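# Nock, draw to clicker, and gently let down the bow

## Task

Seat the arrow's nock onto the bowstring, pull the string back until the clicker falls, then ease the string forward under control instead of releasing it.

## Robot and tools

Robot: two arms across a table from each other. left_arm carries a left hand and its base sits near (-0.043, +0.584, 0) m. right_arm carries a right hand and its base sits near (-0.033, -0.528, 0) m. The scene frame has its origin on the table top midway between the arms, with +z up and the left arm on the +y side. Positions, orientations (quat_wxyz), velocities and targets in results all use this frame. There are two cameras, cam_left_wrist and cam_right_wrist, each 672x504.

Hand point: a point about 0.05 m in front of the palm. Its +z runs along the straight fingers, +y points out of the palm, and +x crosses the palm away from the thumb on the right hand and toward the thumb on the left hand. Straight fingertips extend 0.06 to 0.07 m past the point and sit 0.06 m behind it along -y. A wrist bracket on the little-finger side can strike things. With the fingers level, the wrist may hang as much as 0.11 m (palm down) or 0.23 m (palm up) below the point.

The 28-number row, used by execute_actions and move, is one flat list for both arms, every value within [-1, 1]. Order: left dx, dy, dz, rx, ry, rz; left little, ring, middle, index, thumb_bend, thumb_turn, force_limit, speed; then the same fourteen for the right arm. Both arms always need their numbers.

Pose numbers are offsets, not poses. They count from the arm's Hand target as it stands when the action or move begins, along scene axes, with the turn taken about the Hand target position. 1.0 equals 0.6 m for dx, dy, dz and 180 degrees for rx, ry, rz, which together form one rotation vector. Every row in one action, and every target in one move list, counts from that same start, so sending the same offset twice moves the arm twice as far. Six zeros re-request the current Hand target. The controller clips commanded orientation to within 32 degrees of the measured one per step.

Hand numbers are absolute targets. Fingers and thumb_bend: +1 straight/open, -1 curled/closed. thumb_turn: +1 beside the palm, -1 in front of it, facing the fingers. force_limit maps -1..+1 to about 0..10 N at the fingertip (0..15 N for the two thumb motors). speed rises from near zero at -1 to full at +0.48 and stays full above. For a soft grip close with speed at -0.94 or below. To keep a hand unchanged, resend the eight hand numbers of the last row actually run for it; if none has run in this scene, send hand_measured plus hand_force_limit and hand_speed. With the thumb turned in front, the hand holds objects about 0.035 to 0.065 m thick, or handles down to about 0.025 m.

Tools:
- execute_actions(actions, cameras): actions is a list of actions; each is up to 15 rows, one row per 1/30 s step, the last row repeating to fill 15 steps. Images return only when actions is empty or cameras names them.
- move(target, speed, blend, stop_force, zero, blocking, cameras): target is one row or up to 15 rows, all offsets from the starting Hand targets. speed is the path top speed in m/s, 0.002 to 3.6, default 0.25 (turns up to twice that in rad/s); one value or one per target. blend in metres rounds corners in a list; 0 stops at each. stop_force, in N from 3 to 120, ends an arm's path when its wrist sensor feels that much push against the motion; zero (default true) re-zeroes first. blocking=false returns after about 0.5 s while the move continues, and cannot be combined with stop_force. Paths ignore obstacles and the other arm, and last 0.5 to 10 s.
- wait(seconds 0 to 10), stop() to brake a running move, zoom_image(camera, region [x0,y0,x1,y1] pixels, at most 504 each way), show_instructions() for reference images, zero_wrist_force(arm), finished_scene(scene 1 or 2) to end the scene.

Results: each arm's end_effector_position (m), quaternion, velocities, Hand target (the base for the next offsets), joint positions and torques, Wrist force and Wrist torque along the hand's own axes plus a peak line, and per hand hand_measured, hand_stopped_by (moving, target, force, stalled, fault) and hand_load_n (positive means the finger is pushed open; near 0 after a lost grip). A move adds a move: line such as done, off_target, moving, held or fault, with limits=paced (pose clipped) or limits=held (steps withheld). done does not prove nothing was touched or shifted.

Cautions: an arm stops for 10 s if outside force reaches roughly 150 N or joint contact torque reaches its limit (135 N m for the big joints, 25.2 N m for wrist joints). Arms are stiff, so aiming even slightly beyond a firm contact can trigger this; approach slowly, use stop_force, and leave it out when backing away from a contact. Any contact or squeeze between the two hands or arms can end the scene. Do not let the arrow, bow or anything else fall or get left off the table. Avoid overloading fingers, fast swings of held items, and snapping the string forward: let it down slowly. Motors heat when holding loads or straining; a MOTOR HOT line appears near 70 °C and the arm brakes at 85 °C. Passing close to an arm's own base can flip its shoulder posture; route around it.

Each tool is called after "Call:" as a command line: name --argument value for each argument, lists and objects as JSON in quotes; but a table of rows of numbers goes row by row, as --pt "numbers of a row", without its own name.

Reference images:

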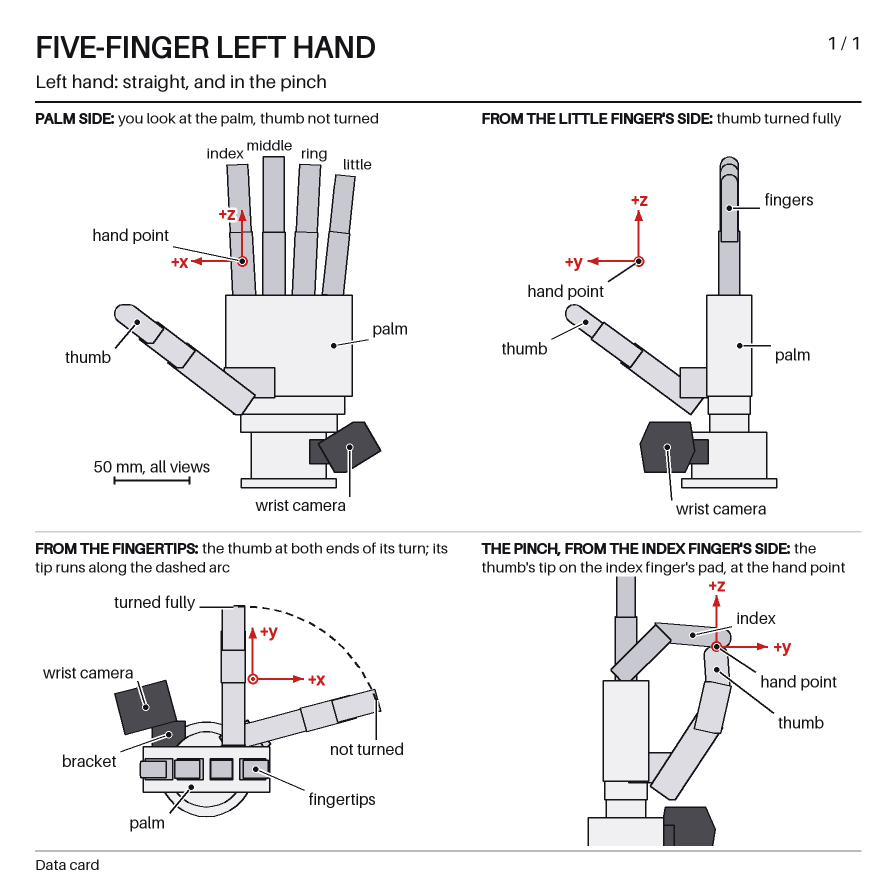

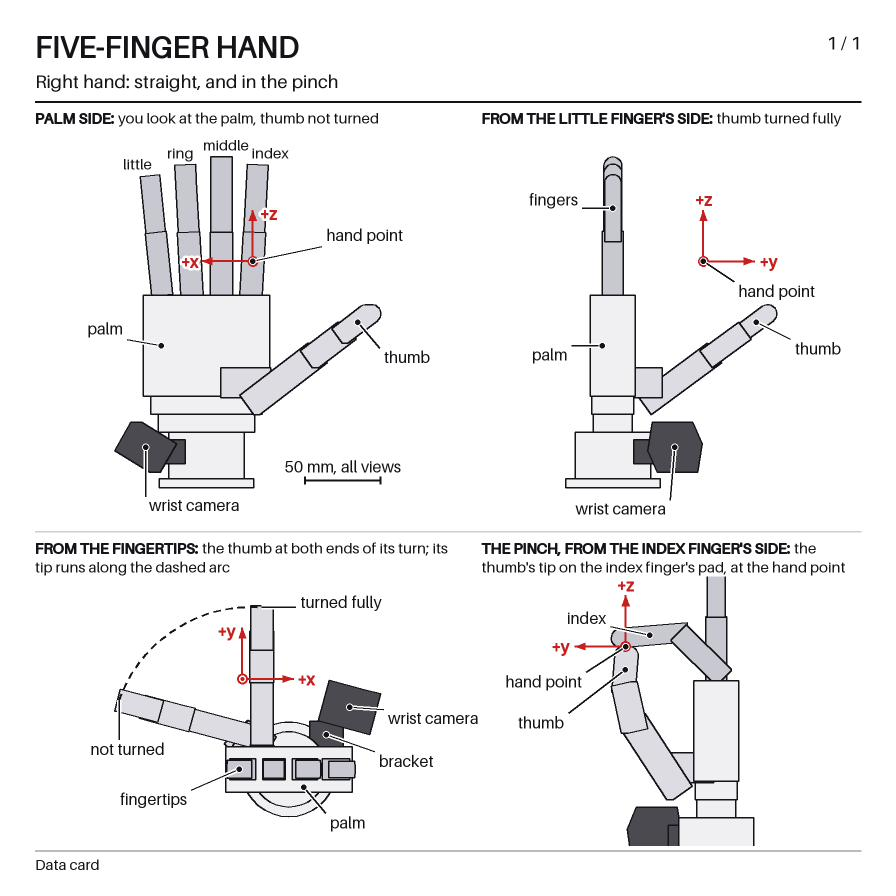

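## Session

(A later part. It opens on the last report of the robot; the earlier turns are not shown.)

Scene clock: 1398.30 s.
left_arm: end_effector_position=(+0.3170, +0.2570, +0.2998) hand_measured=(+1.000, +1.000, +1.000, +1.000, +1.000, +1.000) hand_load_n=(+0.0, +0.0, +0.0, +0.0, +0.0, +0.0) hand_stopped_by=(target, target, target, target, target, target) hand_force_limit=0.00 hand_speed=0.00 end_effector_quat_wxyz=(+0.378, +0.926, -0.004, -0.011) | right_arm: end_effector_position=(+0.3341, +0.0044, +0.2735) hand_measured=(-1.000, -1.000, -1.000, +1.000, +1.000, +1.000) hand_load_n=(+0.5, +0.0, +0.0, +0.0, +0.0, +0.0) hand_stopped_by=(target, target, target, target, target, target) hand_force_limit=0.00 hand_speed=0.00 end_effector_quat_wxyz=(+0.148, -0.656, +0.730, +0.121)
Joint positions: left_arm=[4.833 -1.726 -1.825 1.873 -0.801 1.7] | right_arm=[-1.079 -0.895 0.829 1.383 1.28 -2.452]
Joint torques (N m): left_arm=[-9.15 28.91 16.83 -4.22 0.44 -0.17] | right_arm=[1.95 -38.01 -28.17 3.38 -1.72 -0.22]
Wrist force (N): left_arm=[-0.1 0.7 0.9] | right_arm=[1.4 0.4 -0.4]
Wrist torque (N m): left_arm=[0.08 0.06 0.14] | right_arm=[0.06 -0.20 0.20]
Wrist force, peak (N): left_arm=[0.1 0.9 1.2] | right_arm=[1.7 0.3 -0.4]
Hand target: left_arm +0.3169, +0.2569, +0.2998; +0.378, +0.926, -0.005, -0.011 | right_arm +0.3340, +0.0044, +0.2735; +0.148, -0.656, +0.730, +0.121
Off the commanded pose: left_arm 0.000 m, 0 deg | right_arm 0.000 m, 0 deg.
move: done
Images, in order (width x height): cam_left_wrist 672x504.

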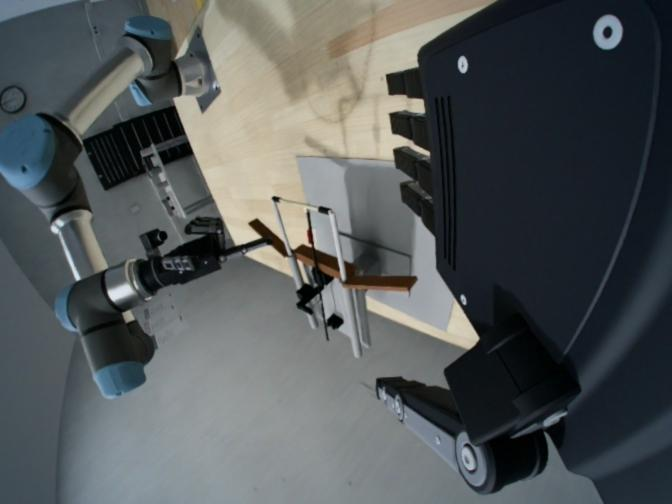

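Call:
move --pt "0 0 0 0 0 0 1 1 1 1 1 1 0 0 0.0795 0.0537 -0.01 0 0 0 -1 -1 -1 1 1 1 0 0" --pt "0 0 0 0 0 0 1 1 1 1 1 1 0 0 0.0795 0.0537 -0.0695 0 0 0 -1 -1 -1 1 1 1 0 0" --speed '[0.08,0.03]' --stop_force 3.5 --cameras '["cam_left_wrist"]'

Call:
zoom_image --camera "cam_left_wrist" --region '[280, 195, 350, 265]'

Scene clock: 1445.93 s.
left_arm: end_effector_position=(+0.3169, +0.2569, +0.2998) hand_measured=(+1.000, +1.000, +1.000, +1.000, +1.000, +1.000) hand_load_n=(+0.0, +0.0, +0.0, +0.0, +0.0, +0.0) hand_stopped_by=(target, target, target, target, target, target) hand_force_limit=0.00 hand_speed=0.00 end_effector_quat_wxyz=(+0.378, +0.926, -0.005, -0.011) | right_arm: end_effector_position=(+0.3817, +0.0366, +0.2318) hand_measured=(-1.000, -1.000, -1.000, +1.000, +1.000, +1.000) hand_load_n=(+0.5, +0.0, +0.5, +0.0, +0.0, +0.0) hand_stopped_by=(target, target, target, target, target, target) hand_force_limit=0.00 hand_speed=0.00 end_effector_quat_wxyz=(+0.148, -0.656, +0.730, +0.121)
Joint positions: left_arm=[4.833 -1.726 -1.826 1.873 -0.8 1.7] | right_arm=[-1.075 -0.699 0.59 1.424 1.281 -2.447]
Joint torques (N m): left_arm=[-12.1 28.9 16.06 -3.98 2.77 -0.46] | right_arm=[-3.19 -47.01 -27.99 4.71 -1.28 0.96]
Wrist force (N): left_arm=[0.2 0.7 0.7] | right_arm=[1.6 0.4 -0.1]
Wrist torque (N m): left_arm=[0.10 0.01 0.15] | right_arm=[0.04 -0.28 0.15]
Wrist force, peak (N): left_arm=[0.0 0.7 1.2] | right_arm=[1.9 0.9 -0.7]
Hand target: left_arm +0.3169, +0.2569, +0.2998; +0.378, +0.926, -0.005, -0.011 | right_arm +0.3817, +0.0366, +0.2318; +0.148, -0.656, +0.730, +0.121
Off the commanded pose: left_arm 0.000 m, 0 deg | right_arm 0.000 m, 0 deg.
move: done
Images, in order (width x height): cam_left_wrist 672x504.

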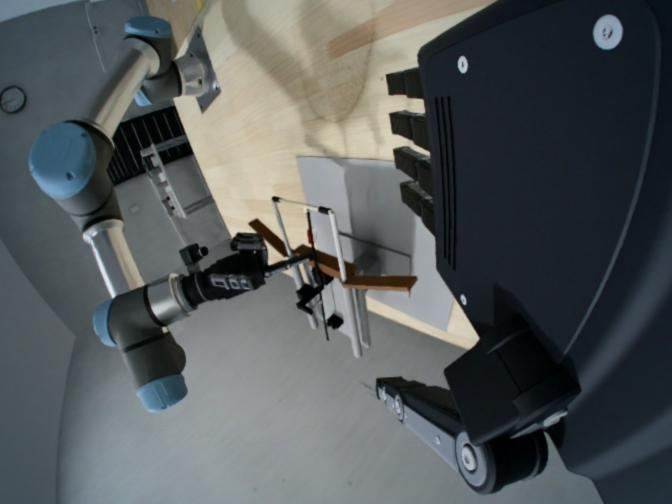

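Scaled by 7.200 from the camera's 672x504 image, which has a finer 960x720 frame.

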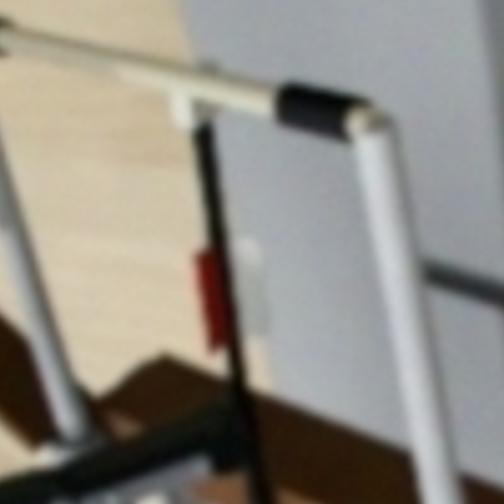

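Call:
move --target '[0,0,0,0,0,0,1,1,1,1,1,1,0,0,-0.0433,0.0043,0,0,0,0,-1,-1,-1,1,1,1,0,0]' --speed 0.025 --stop_force 4 --cameras '["cam_left_wrist"]'

Call:
zoom_image --camera "cam_left_wrist" --region '[280, 195, 350, 265]'

Scene clock: 1453.83 s.
left_arm: end_effector_position=(+0.3169, +0.2569, +0.2998) hand_measured=(+1.000, +1.000, +1.000, +1.000, +1.000, +1.000) hand_load_n=(+0.0, +0.0, +0.0, +0.0, +0.0, +0.0) hand_stopped_by=(target, target, target, target, target, target) hand_force_limit=0.00 hand_speed=0.00 end_effector_quat_wxyz=(+0.378, +0.926, -0.005, -0.011) | right_arm: end_effector_position=(+0.3558, +0.0392, +0.2318) hand_measured=(-1.000, -1.000, -1.000, +1.000, +1.000, +1.000) hand_load_n=(+0.0, +0.0, +0.0, +0.0, +0.0, +0.0) hand_stopped_by=(target, target, target, target, target, target) hand_force_limit=0.00 hand_speed=0.00 end_effector_quat_wxyz=(+0.148, -0.656, +0.730, +0.121)
Joint positions: left_arm=[4.833 -1.726 -1.826 1.873 -0.8 1.7] | right_arm=[-1.048 -0.766 0.709 1.364 1.288 -2.421]
Joint torques (N m): left_arm=[-10.81 29.1 18.66 -3.66 1.11 -0.76] | right_arm=[-5.98 -42.58 -28.73 4.69 -1.05 -2.05]
Wrist force (N): left_arm=[-0.2 0.7 0.5] | right_arm=[1.0 -0.1 -0.3]
Wrist torque (N m): left_arm=[0.10 0.06 0.13] | right_arm=[0.00 -0.13 -0.08]
Wrist force, peak (N): left_arm=[-0.1 0.6 1.1] | right_arm=[1.7 0.5 -0.3]
Hand target: left_arm +0.3169, +0.2569, +0.2998; +0.378, +0.926, -0.005, -0.011 | right_arm +0.3558, +0.0392, +0.2318; +0.148, -0.656, +0.730, +0.121
Off the commanded pose: left_arm 0.000 m, 0 deg | right_arm 0.000 m, 0 deg.
move: done
Images, in order (width x height): cam_left_wrist 672x504.

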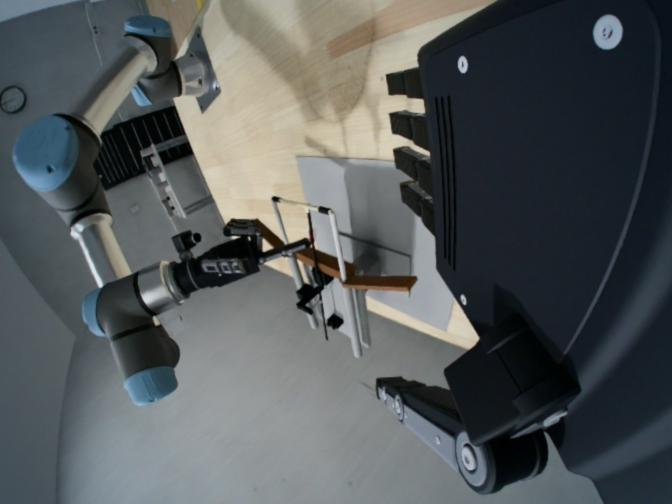

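Scaled by 7.200 from the camera's 672x504 image, which has a finer 960x720 frame.

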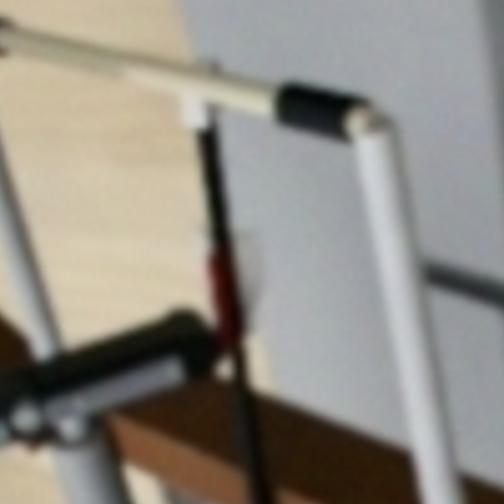

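Call:
zoom_image --camera "cam_left_wrist" --region '[295, 200, 325, 230]'

Call:
zoom_image --camera "cam_left_wrist" --region '[295, 222, 325, 252]'

Scaled by 16.800 from the camera's 672x504 image, which has a finer 960x720 frame.

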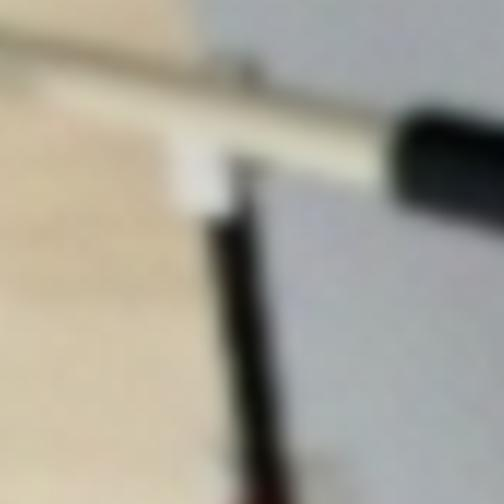

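Scaled by 16.800 from the camera's 672x504 image, which has a finer 960x720 frame.

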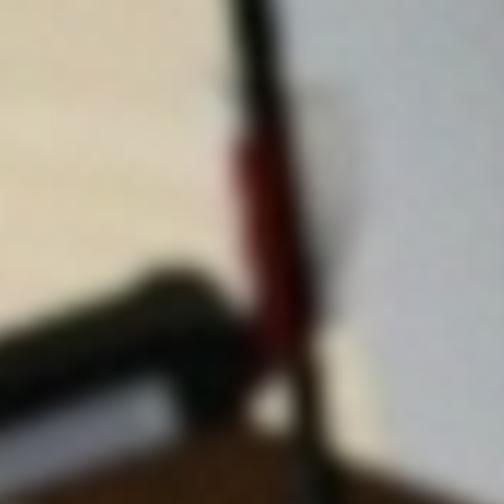

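Call:
move --pt "0 0 0 0 0 0 1 1 1 1 1 1 0 0 0.035 -0.005 0 0 0 0 -1 -1 -1 1 1 1 0 0" --pt "0 0 0 0 0 0 1 1 1 1 1 1 0 0 0.035 0.01 0 0 0 0 -1 -1 -1 1 1 1 0 0" --pt "0 0 0 0 0 0 1 1 1 1 1 1 0 0 0.0 0.015 0 0 0 0 -1 -1 -1 1 1 1 0 0" --speed '[0.05,0.03,0.025]' --stop_force 4 --cameras '["cam_left_wrist"]'

Call:
zoom_image --camera "cam_left_wrist" --region '[280, 195, 350, 265]'

Scene clock: 1472.33 s.
left_arm: end_effector_position=(+0.3169, +0.2569, +0.2998) hand_measured=(+1.000, +1.000, +1.000, +1.000, +1.000, +1.000) hand_load_n=(+0.0, +0.0, +0.0, +0.0, +0.0, +0.0) hand_stopped_by=(target, target, target, target, target, target) hand_force_limit=0.00 hand_speed=0.00 end_effector_quat_wxyz=(+0.378, +0.926, -0.005, -0.011) | right_arm: end_effector_position=(+0.3558, +0.0482, +0.2318) hand_measured=(-1.000, -1.000, -1.000, +1.000, +1.000, +1.000) hand_load_n=(+0.0, +0.0, +0.0, +0.0, -0.5, +0.0) hand_stopped_by=(target, target, target, target, target, target) hand_force_limit=0.00 hand_speed=0.00 end_effector_quat_wxyz=(+0.148, -0.656, +0.730, +0.121)
Joint positions: left_arm=[4.833 -1.726 -1.826 1.873 -0.8 1.7] | right_arm=[-1.036 -0.742 0.665 1.381 1.291 -2.408]
Joint torques (N m): left_arm=[-10.09 27.79 18.97 -2.91 -0.56 -1.02] | right_arm=[-6.16 -43.66 -28.48 4.69 -1.04 -1.97]
Wrist force (N): left_arm=[0.0 0.6 0.7] | right_arm=[1.3 -0.1 -0.2]
Wrist torque (N m): left_arm=[0.08 0.03 0.15] | right_arm=[0.01 -0.19 -0.08]
Wrist force, peak (N): left_arm=[-0.1 1.0 1.1] | right_arm=[1.9 -0.5 -0.4]
Hand target: left_arm +0.3169, +0.2569, +0.2998; +0.378, +0.926, -0.005, -0.011 | right_arm +0.3558, +0.0482, +0.2318; +0.148, -0.656, +0.730, +0.121
Off the commanded pose: left_arm 0.000 m, 0 deg | right_arm 0.000 m, 0 deg.
move: done
Images, in order (width x height): cam_left_wrist 672x504.

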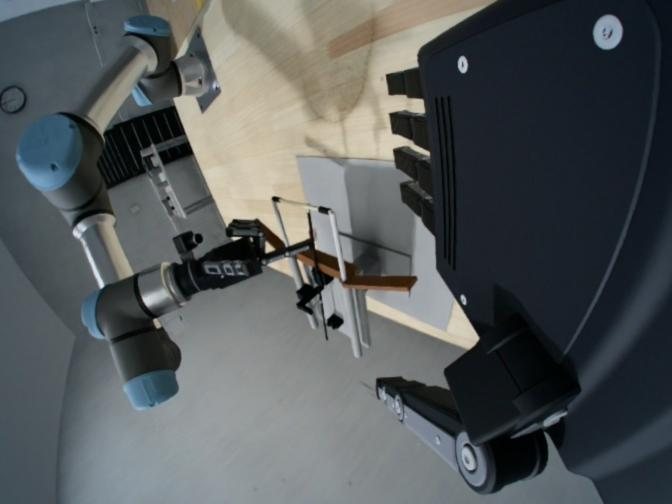

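Scaled by 7.200 from the camera's 672x504 image, which has a finer 960x720 frame.

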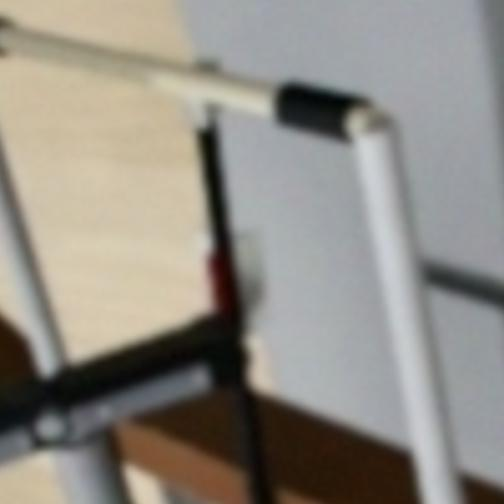

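Call:
move --pt "-0.1617 -0.128 0.0 0.2343 -0.2578 0.1068 1 1 1 1 1 1 0 0 0.02 0 0.08 0 0 0 -1 -1 -1 1 1 1 0 0" --pt "-0.1198 -0.3398 -0.1763 0.2343 -0.2578 0.1068 1 1 1 1 1 1 0 0 0.02 -0.1 0.08 0 0 0 -1 -1 -1 1 1 1 0 0" --speed '[0.15,0.1]' --blend '[0.02,0]' --cameras '["cam_left_wrist"]'

Scene clock: 1556.67 s.
left_arm: end_effector_position=(+0.2450, +0.0531, +0.1942) hand_measured=(+1.000, +1.000, +1.000, +1.000, +1.000, +1.000) hand_load_n=(+0.0, +0.0, +0.0, +0.0, +0.0, +0.0) hand_stopped_by=(target, target, target, target, target, target) hand_force_limit=0.00 hand_speed=0.00 end_effector_quat_wxyz=(-0.004, +0.915, +0.002, +0.404) | right_arm: end_effector_position=(+0.3678, -0.0118, +0.2798) hand_measured=(-1.000, -1.000, -1.000, +1.000, +1.000, +1.000) hand_load_n=(+0.0, +0.0, +0.0, +0.0, +0.0, +0.0) hand_stopped_by=(target, target, target, target, target, target) hand_force_limit=0.00 hand_speed=0.00 end_effector_quat_wxyz=(+0.148, -0.656, +0.730, +0.121)
Joint positions: left_arm=[3.64 -2.042 -1.516 2.424 -2.302 0.619] | right_arm=[-1.134 -0.846 0.733 1.446 1.267 -2.507]
Joint torques (N m): left_arm=[12.53 30.22 19.93 -3.31 0.19 2.05] | right_arm=[5.31 -41.45 -25.25 4.99 0.48 1.45]
Wrist force (N): left_arm=[0.1 0.0 -0.4] | right_arm=[1.2 0.2 -0.9]
Wrist torque (N m): left_arm=[0.09 -0.07 -0.10] | right_arm=[0.10 -0.16 0.05]
Wrist force, peak (N): left_arm=[-0.1 1.0 1.0] | right_arm=[2.0 0.1 0.0]
Hand target: left_arm +0.2450, +0.0531, +0.1941; -0.004, +0.915, +0.002, +0.404 | right_arm +0.3678, -0.0118, +0.2798; +0.148, -0.656, +0.730, +0.121
Off the commanded pose: left_arm 0.000 m, 0 deg | right_arm 0.000 m, 0 deg.
move: done
Images, in order (width x height): cam_left_wrist 672x504.

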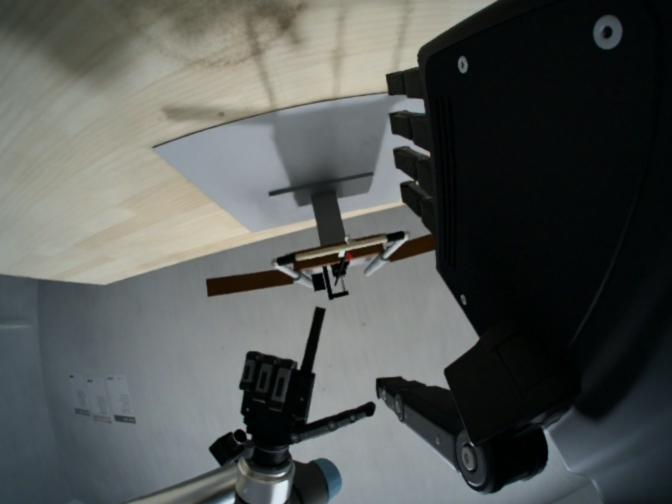

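Call:
zoom_image --camera "cam_left_wrist" --region '[270, 220, 420, 310]'

Call:
zoom_image --camera "cam_left_wrist" --region '[325, 230, 370, 275]'

Scaled by 3.360 from the camera's 672x504 image, which has a finer 960x720 frame.

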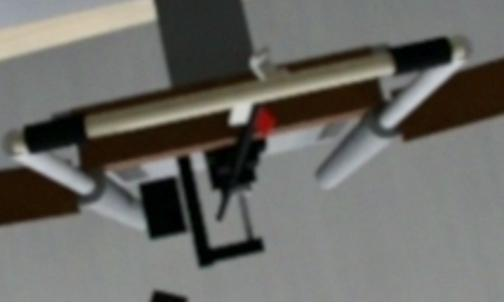

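Scaled by 11.200 from the camera's 672x504 image, which has a finer 960x720 frame.

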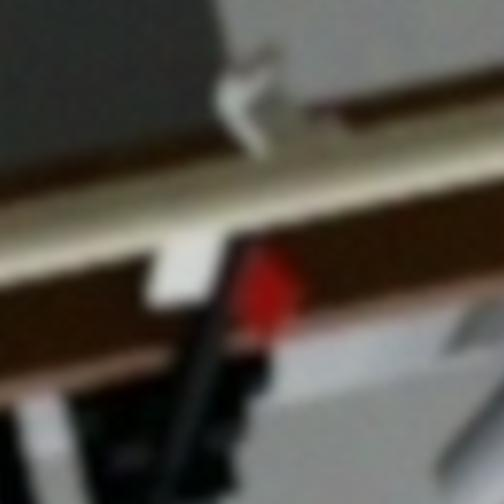

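Call:
move --pt "0 0 0 0 0 0 1 1 1 1 1 1 0 0 -0.07 0.09 0.0 0 0 0 -1 -1 -1 1 1 1 0 0" --pt "0 0 0 0 0 0 1 1 1 1 1 1 0 0 -0.075 0.1007 -0.0817 0 0 0 -1 -1 -1 1 1 1 0 0" --speed '[0.08,0.04]' --stop_force 3.5 --cameras '["cam_left_wrist"]'

Call:
zoom_image --camera "cam_left_wrist" --region '[310, 215, 380, 285]'

Scene clock: 1634.87 s.
left_arm: end_effector_position=(+0.2450, +0.0531, +0.1941) hand_measured=(+1.000, +1.000, +1.000, +1.000, +1.000, +1.000) hand_load_n=(+0.0, +0.0, +0.0, +0.0, +0.0, +0.0) hand_stopped_by=(target, target, target, target, target, target) hand_force_limit=0.00 hand_speed=0.00 end_effector_quat_wxyz=(-0.004, +0.915, +0.002, +0.404) | right_arm: end_effector_position=(+0.3228, +0.0486, +0.2308) hand_measured=(-1.000, -1.000, -1.000, +1.000, +1.000, +1.000) hand_load_n=(+0.0, +0.0, +0.0, +0.0, -0.5, +0.0) hand_stopped_by=(target, target, target, target, target, target) hand_force_limit=0.00 hand_speed=0.00 end_effector_quat_wxyz=(+0.148, -0.656, +0.730, +0.121)
Joint positions: left_arm=[3.64 -2.042 -1.516 2.424 -2.302 0.619] | right_arm=[-1.004 -0.822 0.807 1.31 1.3 -2.376]
Joint torques (N m): left_arm=[13.06 30.45 19.9 -2.61 1.5 1.84] | right_arm=[-3.63 -55.95 -28.19 4.75 -0.88 -1.46]
Wrist force (N): left_arm=[0.6 -0.2 -0.4] | right_arm=[1.7 0.4 -0.7]
Wrist torque (N m): left_arm=[0.05 -0.12 -0.07] | right_arm=[0.14 -0.18 -0.04]
Wrist force, peak (N): left_arm=[0.4 -0.1 -0.6] | right_arm=[1.7 0.4 -0.8]
Hand target: left_arm +0.2450, +0.0531, +0.1941; -0.004, +0.915, +0.002, +0.404 | right_arm +0.3228, +0.0486, +0.2308; +0.148, -0.656, +0.730, +0.121
Off the commanded pose: left_arm 0.000 m, 0 deg | right_arm 0.000 m, 0 deg.
move: done
Images, in order (width x height): cam_left_wrist 672x504.

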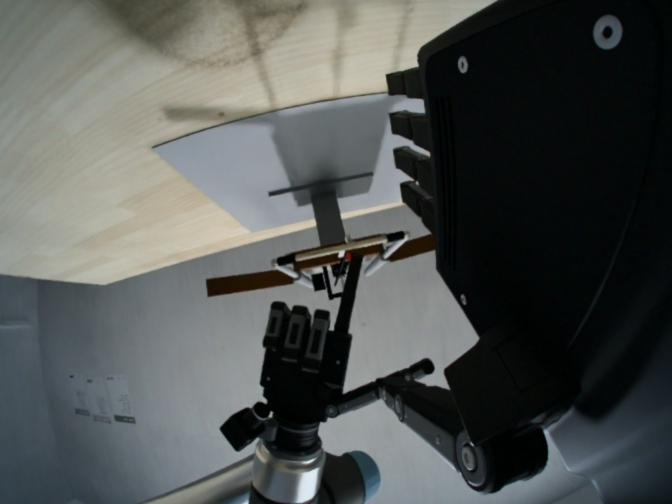

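Scaled by 7.200 from the camera's 672x504 image, which has a finer 960x720 frame.

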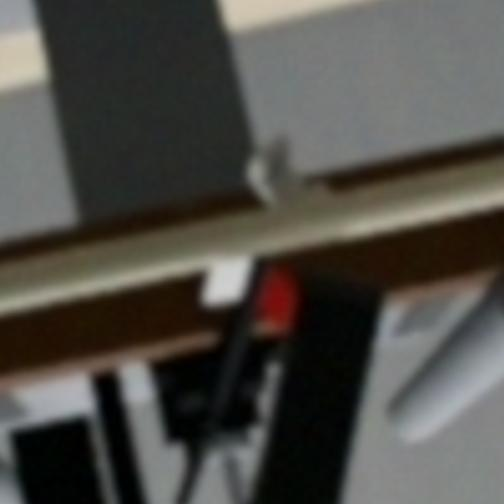

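Call:
move --pt "0 0 0 0 0 0 1 1 1 1 1 1 0 0 0.0 -0.013 0 0 0 0 -1 -1 -1 1 1 1 0 0" --pt "0 0 0 0 0 0 1 1 1 1 1 1 0 0 0.035 -0.0165 0 0 0 0 -1 -1 -1 1 1 1 0 0" --speed '[0.03,0.03]' --stop_force 3.5 --cameras '["cam_left_wrist"]'

Call:
zoom_image --camera "cam_left_wrist" --region '[310, 215, 380, 285]'

Scene clock: 1642.20 s.
left_arm: end_effector_position=(+0.2450, +0.0531, +0.1941) hand_measured=(+1.000, +1.000, +1.000, +1.000, +1.000, +1.000) hand_load_n=(+0.0, +0.0, +0.0, +0.0, +0.0, +0.0) hand_stopped_by=(target, target, target, target, target, target) hand_force_limit=0.00 hand_speed=0.00 end_effector_quat_wxyz=(-0.004, +0.915, +0.002, +0.404) | right_arm: end_effector_position=(+0.3438, +0.0387, +0.2308) hand_measured=(-1.000, -1.000, -1.000, +1.000, +1.000, +1.000) hand_load_n=(+0.0, +0.0, +0.0, +0.0, +0.0, +0.0) hand_stopped_by=(target, target, target, target, target, target) hand_force_limit=0.00 hand_speed=0.00 end_effector_quat_wxyz=(+0.148, -0.656, +0.730, +0.121)
Joint positions: left_arm=[3.64 -2.042 -1.516 2.424 -2.302 0.619] | right_arm=[-1.038 -0.797 0.767 1.335 1.291 -2.41]
Joint torques (N m): left_arm=[13.15 33.07 17.68 -1.94 1.47 1.72] | right_arm=[6.39 -58.08 -11.38 -0.6 1.06 1.35]
Wrist force (N): left_arm=[0.2 0.0 -0.1] | right_arm=[1.5 0.0 -0.4]
Wrist torque (N m): left_arm=[0.05 -0.05 -0.10] | right_arm=[0.05 -0.19 0.11]
Wrist force, peak (N): left_arm=[0.6 0.1 -0.4] | right_arm=[2.0 0.5 -0.4]
Hand target: left_arm +0.2450, +0.0531, +0.1941; -0.004, +0.915, +0.002, +0.404 | right_arm +0.3438, +0.0387, +0.2308; +0.148, -0.656, +0.730, +0.121
Off the commanded pose: left_arm 0.000 m, 0 deg | right_arm 0.000 m, 0 deg.
move: done
Images, in order (width x height): cam_left_wrist 672x504.

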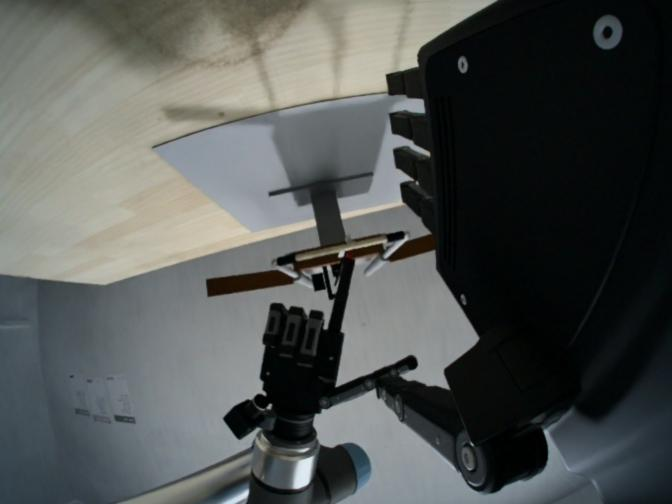

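Scaled by 7.200 from the camera's 672x504 image, which has a finer 960x720 frame.

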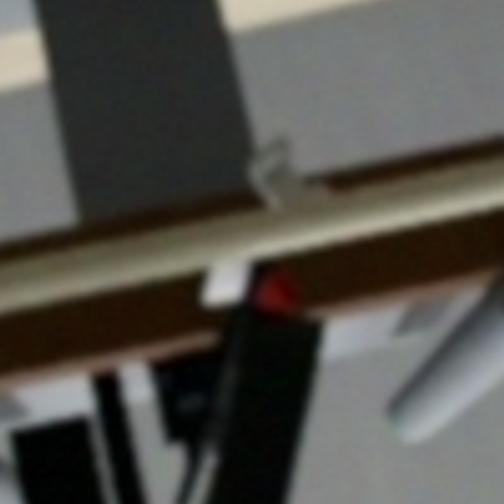

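Call:
move --target '[0,0,0,0,0,0,1,1,1,1,1,1,0,0,0.03,-0.0031,0,0,0,0,-1,-1,-1,1,1,1,0,0]' --speed 0.03 --stop_force 3.5 --cameras '["cam_left_wrist"]'

Call:
zoom_image --camera "cam_left_wrist" --region '[310, 215, 380, 285]'

Scene clock: 1648.73 s.
left_arm: end_effector_position=(+0.2450, +0.0531, +0.1941) hand_measured=(+1.000, +1.000, +1.000, +1.000, +1.000, +1.000) hand_load_n=(+0.0, +0.0, +0.0, +0.5, +0.0, +0.0) hand_stopped_by=(target, target, target, target, target, target) hand_force_limit=0.00 hand_speed=0.00 end_effector_quat_wxyz=(-0.004, +0.915, +0.002, +0.404) | right_arm: end_effector_position=(+0.3618, +0.0369, +0.2308) hand_measured=(-1.000, -1.000, -1.000, +1.000, +1.000, +1.000) hand_load_n=(+0.0, +0.5, +0.0, +0.0, +0.0, +0.0) hand_stopped_by=(target, target, target, target, target, target) hand_force_limit=0.00 hand_speed=0.00 end_effector_quat_wxyz=(+0.148, -0.656, +0.730, +0.121)
Joint positions: left_arm=[3.64 -2.042 -1.516 2.424 -2.302 0.619] | right_arm=[-1.057 -0.756 0.696 1.371 1.286 -2.43]
Joint torques (N m): left_arm=[12.87 34.38 17.03 -0.87 1.53 1.98] | right_arm=[6.31 -59.27 -11.12 -0.47 1.02 1.28]
Wrist force (N): left_arm=[0.0 -0.1 0.0] | right_arm=[1.0 -0.1 -0.5]
Wrist torque (N m): left_arm=[0.03 -0.03 -0.10] | right_arm=[-0.01 -0.13 0.08]
Wrist force, peak (N): left_arm=[0.4 -0.4 -0.5] | right_arm=[1.8 0.2 -0.6]
Hand target: left_arm +0.2450, +0.0531, +0.1941; -0.004, +0.915, +0.002, +0.404 | right_arm +0.3618, +0.0369, +0.2308; +0.148, -0.656, +0.730, +0.121
Off the commanded pose: left_arm 0.000 m, 0 deg | right_arm 0.000 m, 0 deg.
move: done
Images, in order (width x height): cam_left_wrist 672x504.

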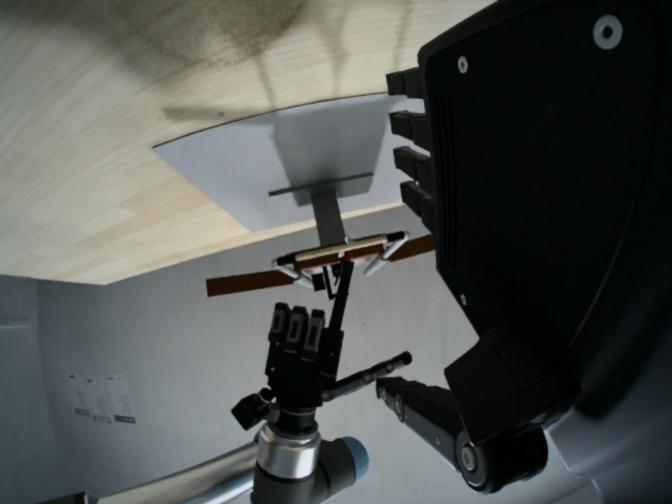

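Scaled by 7.200 from the camera's 672x504 image, which has a finer 960x720 frame.

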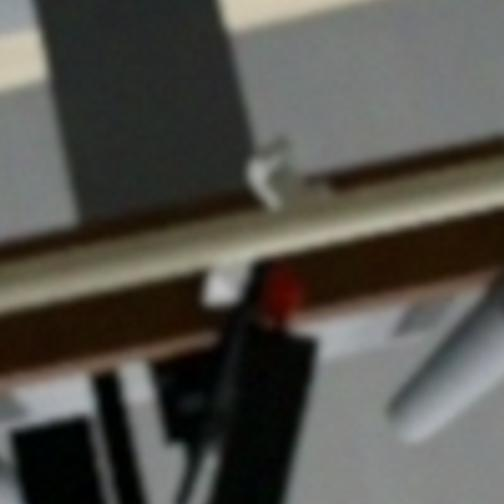

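Call:
move --pt "0 0 0 0 0 0 1 1 1 1 1 1 0 0 -0.0683 0.01 0.0 0 0 0 -1 -1 -1 1 1 1 0 0" --pt "0 0 0 0 0 0 1 1 1 1 1 1 0 0 -0.0683 0.01 -0.012 0 0 0 -1 -1 -1 1 1 1 0 0" --pt "0 0 0 0 0 0 1 1 1 1 1 1 0 0 -0.01 0.0075 -0.012 0 0 0 -1 -1 -1 1 1 1 0 0" --speed '[0.06,0.03,0.03]' --stop_force 3.5 --cameras '["cam_left_wrist"]'

Call:
zoom_image --camera "cam_left_wrist" --region '[310, 215, 380, 285]'

Scene clock: 1659.63 s.
left_arm: end_effector_position=(+0.2450, +0.0531, +0.1941) hand_measured=(+1.000, +1.000, +1.000, +1.000, +1.000, +1.000) hand_load_n=(+0.5, +0.0, +0.0, +0.0, +0.0, +0.0) hand_stopped_by=(target, target, target, target, target, target) hand_force_limit=0.00 hand_speed=0.00 end_effector_quat_wxyz=(-0.004, +0.915, +0.002, +0.404) | right_arm: end_effector_position=(+0.3558, +0.0414, +0.2236) hand_measured=(-1.000, -1.000, -1.000, +1.000, +1.000, +1.000) hand_load_n=(+0.0, +0.0, +0.0, +0.0, +0.0, +0.0) hand_stopped_by=(target, target, target, target, target, target) hand_force_limit=0.00 hand_speed=0.00 end_effector_quat_wxyz=(+0.148, -0.656, +0.730, +0.121)
Joint positions: left_arm=[3.64 -2.042 -1.516 2.424 -2.302 0.619] | right_arm=[-1.045 -0.762 0.723 1.346 1.289 -2.418]
Joint torques (N m): left_arm=[12.54 38.11 16.53 -0.84 1.24 1.99] | right_arm=[6.6 -58.49 -11.46 -0.59 1.22 1.3]
Wrist force (N): left_arm=[0.1 -0.2 -0.2] | right_arm=[1.2 -0.4 -1.1]
Wrist torque (N m): left_arm=[0.04 -0.06 -0.09] | right_arm=[0.08 -0.15 0.08]
Wrist force, peak (N): left_arm=[0.6 -0.3 -0.4] | right_arm=[1.6 1.5 -1.2]
Hand target: left_arm +0.2450, +0.0531, +0.1941; -0.004, +0.915, +0.002, +0.404 | right_arm +0.3558, +0.0414, +0.2236; +0.148, -0.656, +0.730, +0.121
Off the commanded pose: left_arm 0.000 m, 0 deg | right_arm 0.000 m, 0 deg.
move: done
Images, in order (width x height): cam_left_wrist 672x504.

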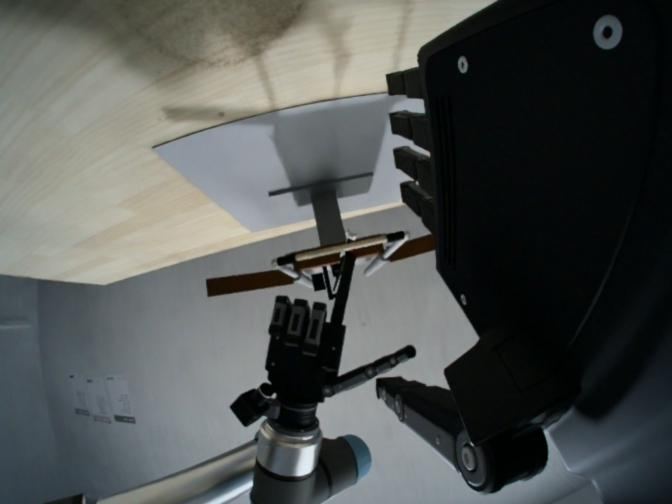

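Scaled by 7.200 from the camera's 672x504 image, which has a finer 960x720 frame.

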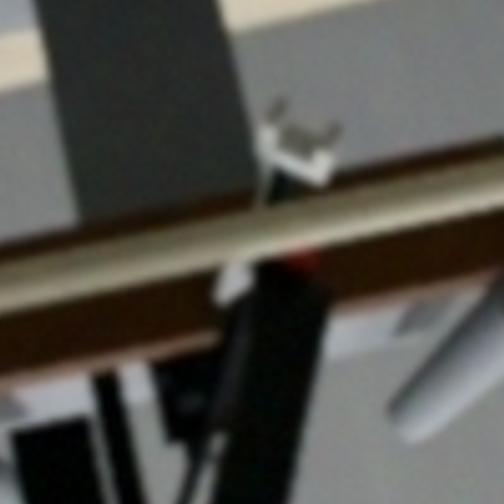

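Call:
move --pt "-0.1 0 0 0 0 0 1 1 1 1 1 1 0 0 0.0 0.0 0.07 0 0 0 -1 -1 -1 1 1 1 0 0" --pt "-0.2 0 0 0 0 0 1 1 1 1 1 1 0 0 -0.1 0 0.07 0 0 0 -1 -1 -1 1 1 1 0 0" --pt "-0.2 0 0 0 0 0 1 1 1 1 1 1 0 0 -0.195 0.0 0.07 0 0 0 -1 -1 -1 1 1 1 0 0" --speed 0.08 --cameras '["cam_left_wrist"]'

Call:
zoom_image --camera "cam_left_wrist" --region '[290, 200, 380, 290]'

Scene clock: 1683.90 s.
left_arm: end_effector_position=(+0.1250, +0.0531, +0.1941) hand_measured=(+1.000, +1.000, +1.000, +1.000, +1.000, +1.000) hand_load_n=(+0.5, +0.0, +0.0, -0.5, +0.0, +0.0) hand_stopped_by=(target, target, target, target, target, target) hand_force_limit=0.00 hand_speed=0.00 end_effector_quat_wxyz=(-0.004, +0.915, +0.002, +0.404) | right_arm: end_effector_position=(+0.2388, +0.0414, +0.2656) hand_measured=(-1.000, -1.000, -1.000, +1.000, +1.000, +1.000) hand_load_n=(+0.0, +0.0, +0.5, +0.0, +0.0, +0.0) hand_stopped_by=(target, target, target, target, target, target) hand_force_limit=0.00 hand_speed=0.00 end_effector_quat_wxyz=(+0.148, -0.656, +0.730, +0.121)
Joint positions: left_arm=[3.392 -2.067 -1.539 2.241 -2.382 0.289] | right_arm=[-0.921 -1.002 1.012 1.264 1.323 -2.294]
Joint torques (N m): left_arm=[13.18 43.12 13.25 -3.3 1.27 -1.28] | right_arm=[-1.42 -39.73 -20.86 4.63 -1.61 -1.84]
Wrist force (N): left_arm=[0.0 0.3 0.0] | right_arm=[1.3 -0.1 -0.9]
Wrist torque (N m): left_arm=[0.13 -0.05 -0.20] | right_arm=[0.02 -0.14 0.00]
Wrist force, peak (N): left_arm=[0.7 0.0 1.0] | right_arm=[1.6 -1.4 -0.4]
Hand target: left_arm +0.1250, +0.0531, +0.1941; -0.004, +0.915, +0.002, +0.404 | right_arm +0.2388, +0.0414, +0.2656; +0.148, -0.656, +0.730, +0.121
Off the commanded pose: left_arm 0.000 m, 0 deg | right_arm 0.000 m, 0 deg.
move: done
Images, in order (width x height): cam_left_wrist 672x504.

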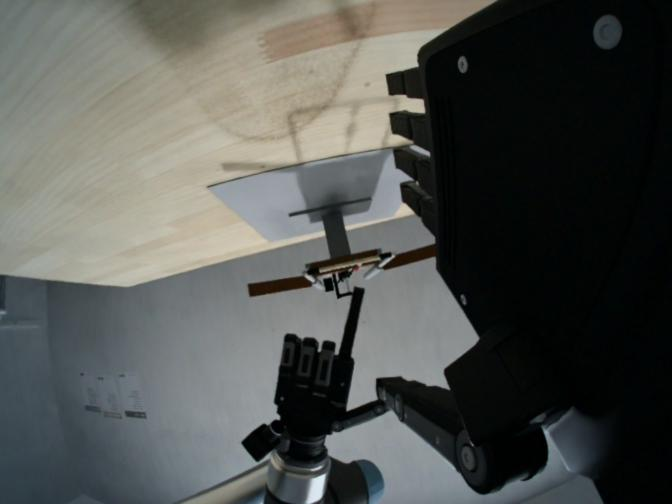

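Scaled by 5.600 from the camera's 672x504 image, which has a finer 960x720 frame.

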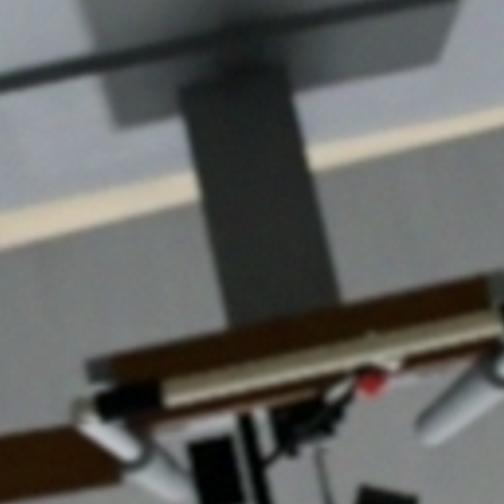

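Call:
zoom_image --camera "cam_left_wrist" --region '[335, 245, 380, 290]'

Scaled by 11.200 from the camera's 672x504 image, which has a finer 960x720 frame.

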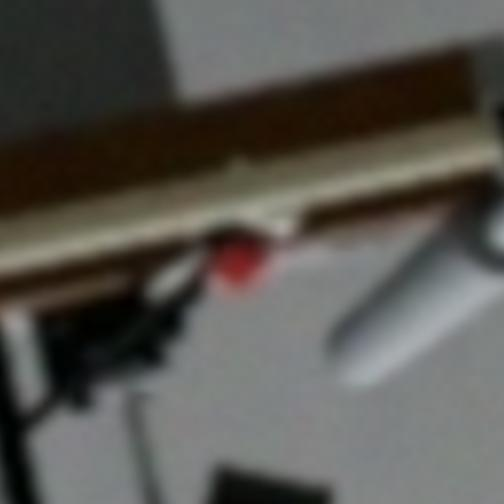

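Call:
move --pt "0.125 0.33 0.22 0 0.272 0 1 1 1 1 1 1 0 0 0 0 0 0 0 0 -1 -1 -1 1 1 1 0 0" --pt "0.3289 0.2837 0.2112 0 0.272 0 1 1 1 1 1 1 0 0 0 0 0 0 0 0 -1 -1 -1 1 1 1 0 0" --speed 0.2 --blend '[0.03,0]' --cameras '["cam_left_wrist"]'

Call:
zoom_image --camera "cam_left_wrist" --region '[250, 180, 390, 320]'

Scene clock: 1700.80 s.
left_arm: end_effector_position=(+0.3224, +0.2233, +0.3208) hand_measured=(+1.000, +1.000, +1.000, +1.000, +1.000, +1.000) hand_load_n=(+0.0, +0.0, +0.0, +0.0, +0.0, +0.0) hand_stopped_by=(target, target, target, target, target, target) hand_force_limit=0.00 hand_speed=0.00 end_effector_quat_wxyz=(-0.005, +1.000, +0.000, -0.012) | right_arm: end_effector_position=(+0.2388, +0.0414, +0.2656) hand_measured=(-1.000, -1.000, -1.000, +1.000, +1.000, +1.000) hand_load_n=(+0.0, +0.0, +0.0, +0.0, +0.0, +0.0) hand_stopped_by=(target, target, target, target, target, target) hand_force_limit=0.00 hand_speed=0.00 end_effector_quat_wxyz=(+0.148, -0.656, +0.730, +0.121)
Joint positions: left_arm=[4.328 -1.915 -1.209 1.527 -1.57 1.141] | right_arm=[-0.921 -1.002 1.012 1.264 1.323 -2.294]
Joint torques (N m): left_arm=[-11.69 27.25 23 -1.15 -1.88 -0.99] | right_arm=[2.67 -40.67 -23 4.66 -1.82 -0.87]
Wrist force (N): left_arm=[0.3 0.2 0.1] | right_arm=[1.3 0.0 -1.0]
Wrist torque (N m): left_arm=[0.04 -0.02 0.10] | right_arm=[0.04 -0.14 0.01]
Wrist force, peak (N): left_arm=[2.1 0.8 0.3] | right_arm=[1.6 -0.1 -1.1]
Hand target: left_arm +0.3224, +0.2233, +0.3208; -0.005, +1.000, +0.000, -0.012 | right_arm +0.2388, +0.0414, +0.2656; +0.148, -0.656, +0.730, +0.121
Off the commanded pose: left_arm 0.000 m, 0 deg | right_arm 0.000 m, 0 deg.
move: done
Images, in order (width x height): cam_left_wrist 672x504.

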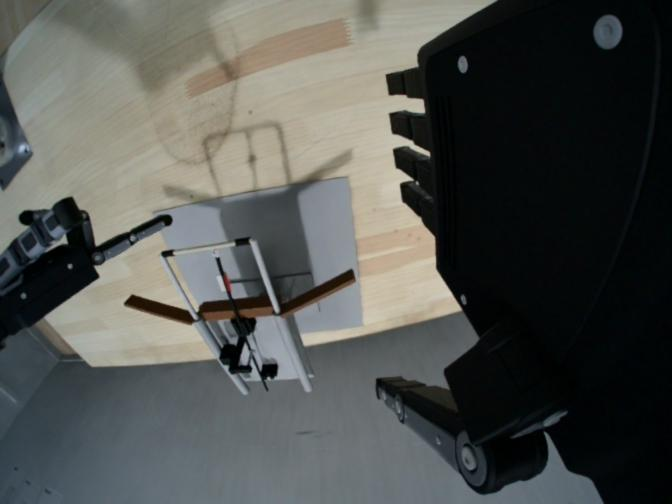

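Scaled by 3.600 from the camera's 672x504 image, which has a finer 960x720 frame.

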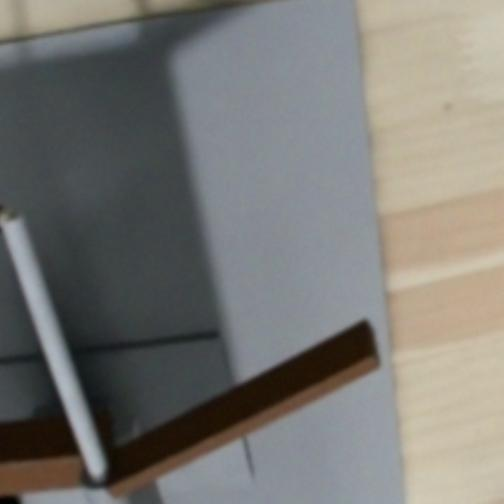

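Call:
zoom_image --camera "cam_left_wrist" --region '[150, 220, 290, 360]'

Call:
zoom_image --camera "cam_left_wrist" --region '[195, 230, 255, 290]'

Scaled by 3.600 from the camera's 672x504 image, which has a finer 960x720 frame.

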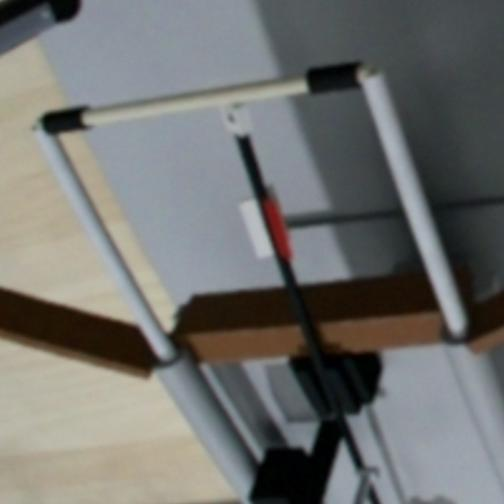

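Scaled by 8.400 from the camera's 672x504 image, which has a finer 960x720 frame.

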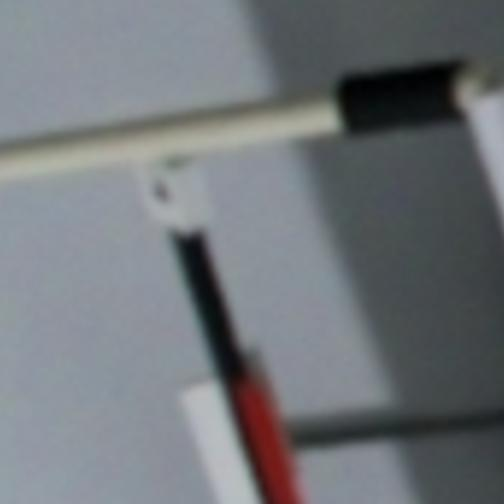

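Call:
zoom_image --camera "cam_left_wrist" --region '[205, 300, 285, 395]'

Scaled by 5.305 from the camera's 672x504 image, which has a finer 960x720 frame.

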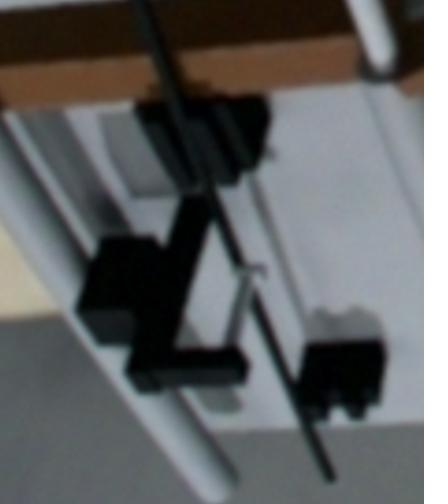

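Call:
move --pt "0.2 0.02 0.0 -0.12 0 0 1 1 1 1 1 1 0 0 0 0 0 0 0 0 -1 -1 -1 1 1 1 0 0" --pt "0.296 -0.0388 -0.0847 -0.25 0 0 1 1 1 1 1 1 0 0 0 0 0 0 0 0 -1 -1 -1 1 1 1 0 0" --speed 0.15 --blend '[0.03,0]' --cameras '["cam_left_wrist"]'

Scene clock: 1761.40 s.
left_arm: end_effector_position=(+0.5000, +0.2001, +0.2700) hand_measured=(+1.000, +0.998, +1.000, +1.000, +1.000, +1.000) hand_load_n=(+0.0, -13.0, +0.0, +0.0, +0.0, +0.0) hand_stopped_by=(target, target, target, target, target, target) hand_force_limit=0.00 hand_speed=0.00 end_effector_quat_wxyz=(+0.378, +0.926, -0.004, -0.011) | right_arm: end_effector_position=(+0.2388, +0.0414, +0.2656) hand_measured=(-1.000, -1.000, -1.000, +1.000, +1.000, +1.000) hand_load_n=(+0.0, +0.5, +0.0, +0.0, +0.0, +0.0) hand_stopped_by=(target, target, target, target, target, target) hand_force_limit=0.00 hand_speed=0.00 end_effector_quat_wxyz=(+0.148, -0.656, +0.730, +0.121)
Joint positions: left_arm=[4.696 -2.192 -1.203 1.851 -0.795 1.508] | right_arm=[-0.921 -1.002 1.012 1.264 1.323 -2.294]
Joint torques (N m): left_arm=[-10.25 33.55 20.79 -2.77 -0.71 -1.42] | right_arm=[2.51 -35.85 -27.29 4.58 -1.88 -1.96]
Wrist force (N): left_arm=[1.6 9.0 -3.3] | right_arm=[1.5 0.0 -0.8]
Wrist torque (N m): left_arm=[-0.15 -0.10 -0.18] | right_arm=[0.02 -0.18 0.02]
Wrist force, peak (N): left_arm=[-1.9 9.1 -14.2] | right_arm=[1.5 0.1 -1.2]
Hand target: left_arm +0.5000, +0.2000, +0.2700; +0.378, +0.926, -0.004, -0.011 | right_arm +0.2388, +0.0414, +0.2656; +0.148, -0.656, +0.730, +0.121
Off the commanded pose: left_arm 0.000 m, 0 deg | right_arm 0.000 m, 0 deg.
move: done
Images, in order (width x height): cam_left_wrist 672x504.

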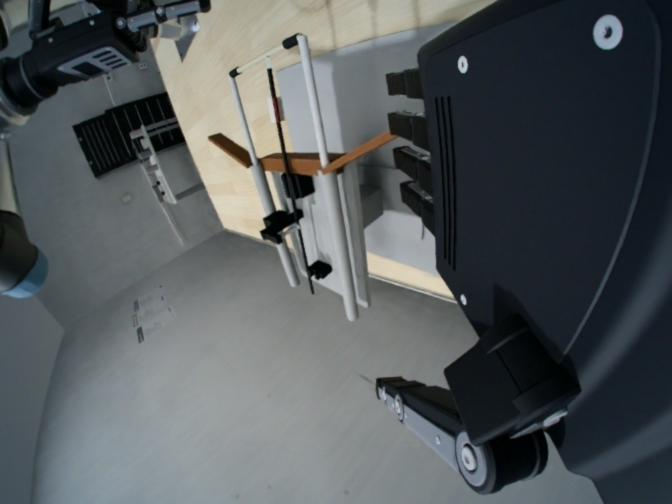

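Call:
move --target '[-0.01,0.02,0.06,0,0,0,1,1,1,1,1,1,0,0,0,0,0,0,0,0,-1,-1,-1,1,1,1,0,0]' --speed 0.06 --cameras '["cam_left_wrist"]'

Call:
zoom_image --camera "cam_left_wrist" --region '[240, 150, 360, 310]'

Scene clock: 1767.43 s.
left_arm: end_effector_position=(+0.4941, +0.2121, +0.3060) hand_measured=(+1.000, +1.000, +1.000, +1.000, +1.000, +1.000) hand_load_n=(+0.0, +0.0, +0.0, +0.0, +0.0, +0.0) hand_stopped_by=(target, target, target, target, target, target) hand_force_limit=0.00 hand_speed=0.00 end_effector_quat_wxyz=(+0.378, +0.926, -0.004, -0.011) | right_arm: end_effector_position=(+0.2388, +0.0414, +0.2656) hand_measured=(-1.000, -1.000, -1.000, +1.000, +1.000, +1.000) hand_load_n=(+0.0, +0.5, +0.0, +0.0, +0.0, +0.0) hand_stopped_by=(target, target, target, target, target, target) hand_force_limit=0.00 hand_speed=0.00 end_effector_quat_wxyz=(+0.148, -0.656, +0.730, +0.121)
Joint positions: left_arm=[4.719 -2.15 -1.184 1.768 -0.795 1.54] | right_arm=[-0.921 -1.002 1.012 1.264 1.323 -2.294]
Joint torques (N m): left_arm=[-11.74 35.07 12.18 -0.77 3.13 -1.48] | right_arm=[1.91 -35.15 -27.47 4.6 -1.71 -1.93]
Wrist force (N): left_arm=[0.2 0.8 0.7] | right_arm=[1.5 0.0 -0.9]
Wrist torque (N m): left_arm=[0.14 -0.01 0.04] | right_arm=[0.03 -0.16 0.01]
Wrist force, peak (N): left_arm=[2.1 9.2 -4.4] | right_arm=[1.6 0.0 -1.2]
Hand target: left_arm +0.4940, +0.2120, +0.3060; +0.378, +0.926, -0.004, -0.011 | right_arm +0.2388, +0.0414, +0.2656; +0.148, -0.656, +0.730, +0.121
Off the commanded pose: left_arm 0.000 m, 0 deg | right_arm 0.000 m, 0 deg.
move: done
Images, in order (width x height): cam_left_wrist 672x504.

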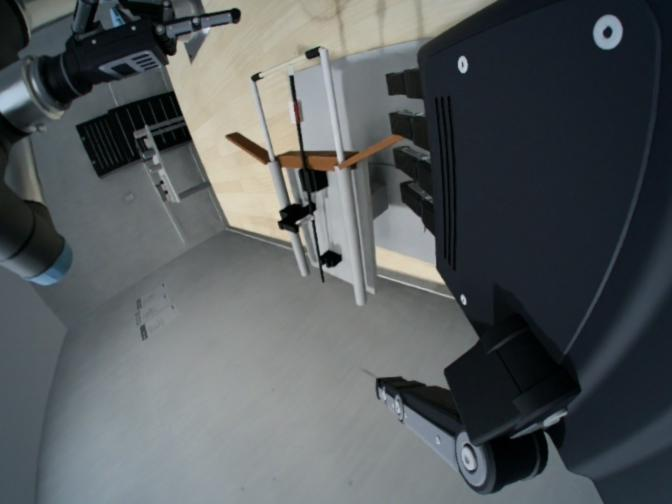

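Scaled by 3.150 from the camera's 672x504 image, which has a finer 960x720 frame.

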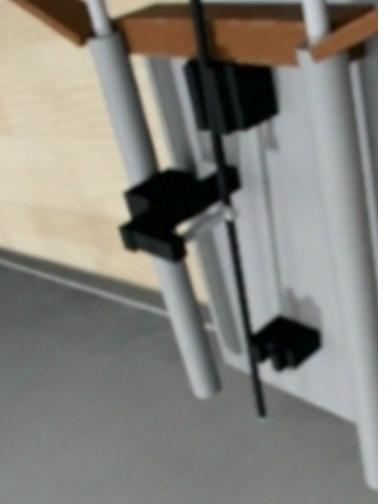

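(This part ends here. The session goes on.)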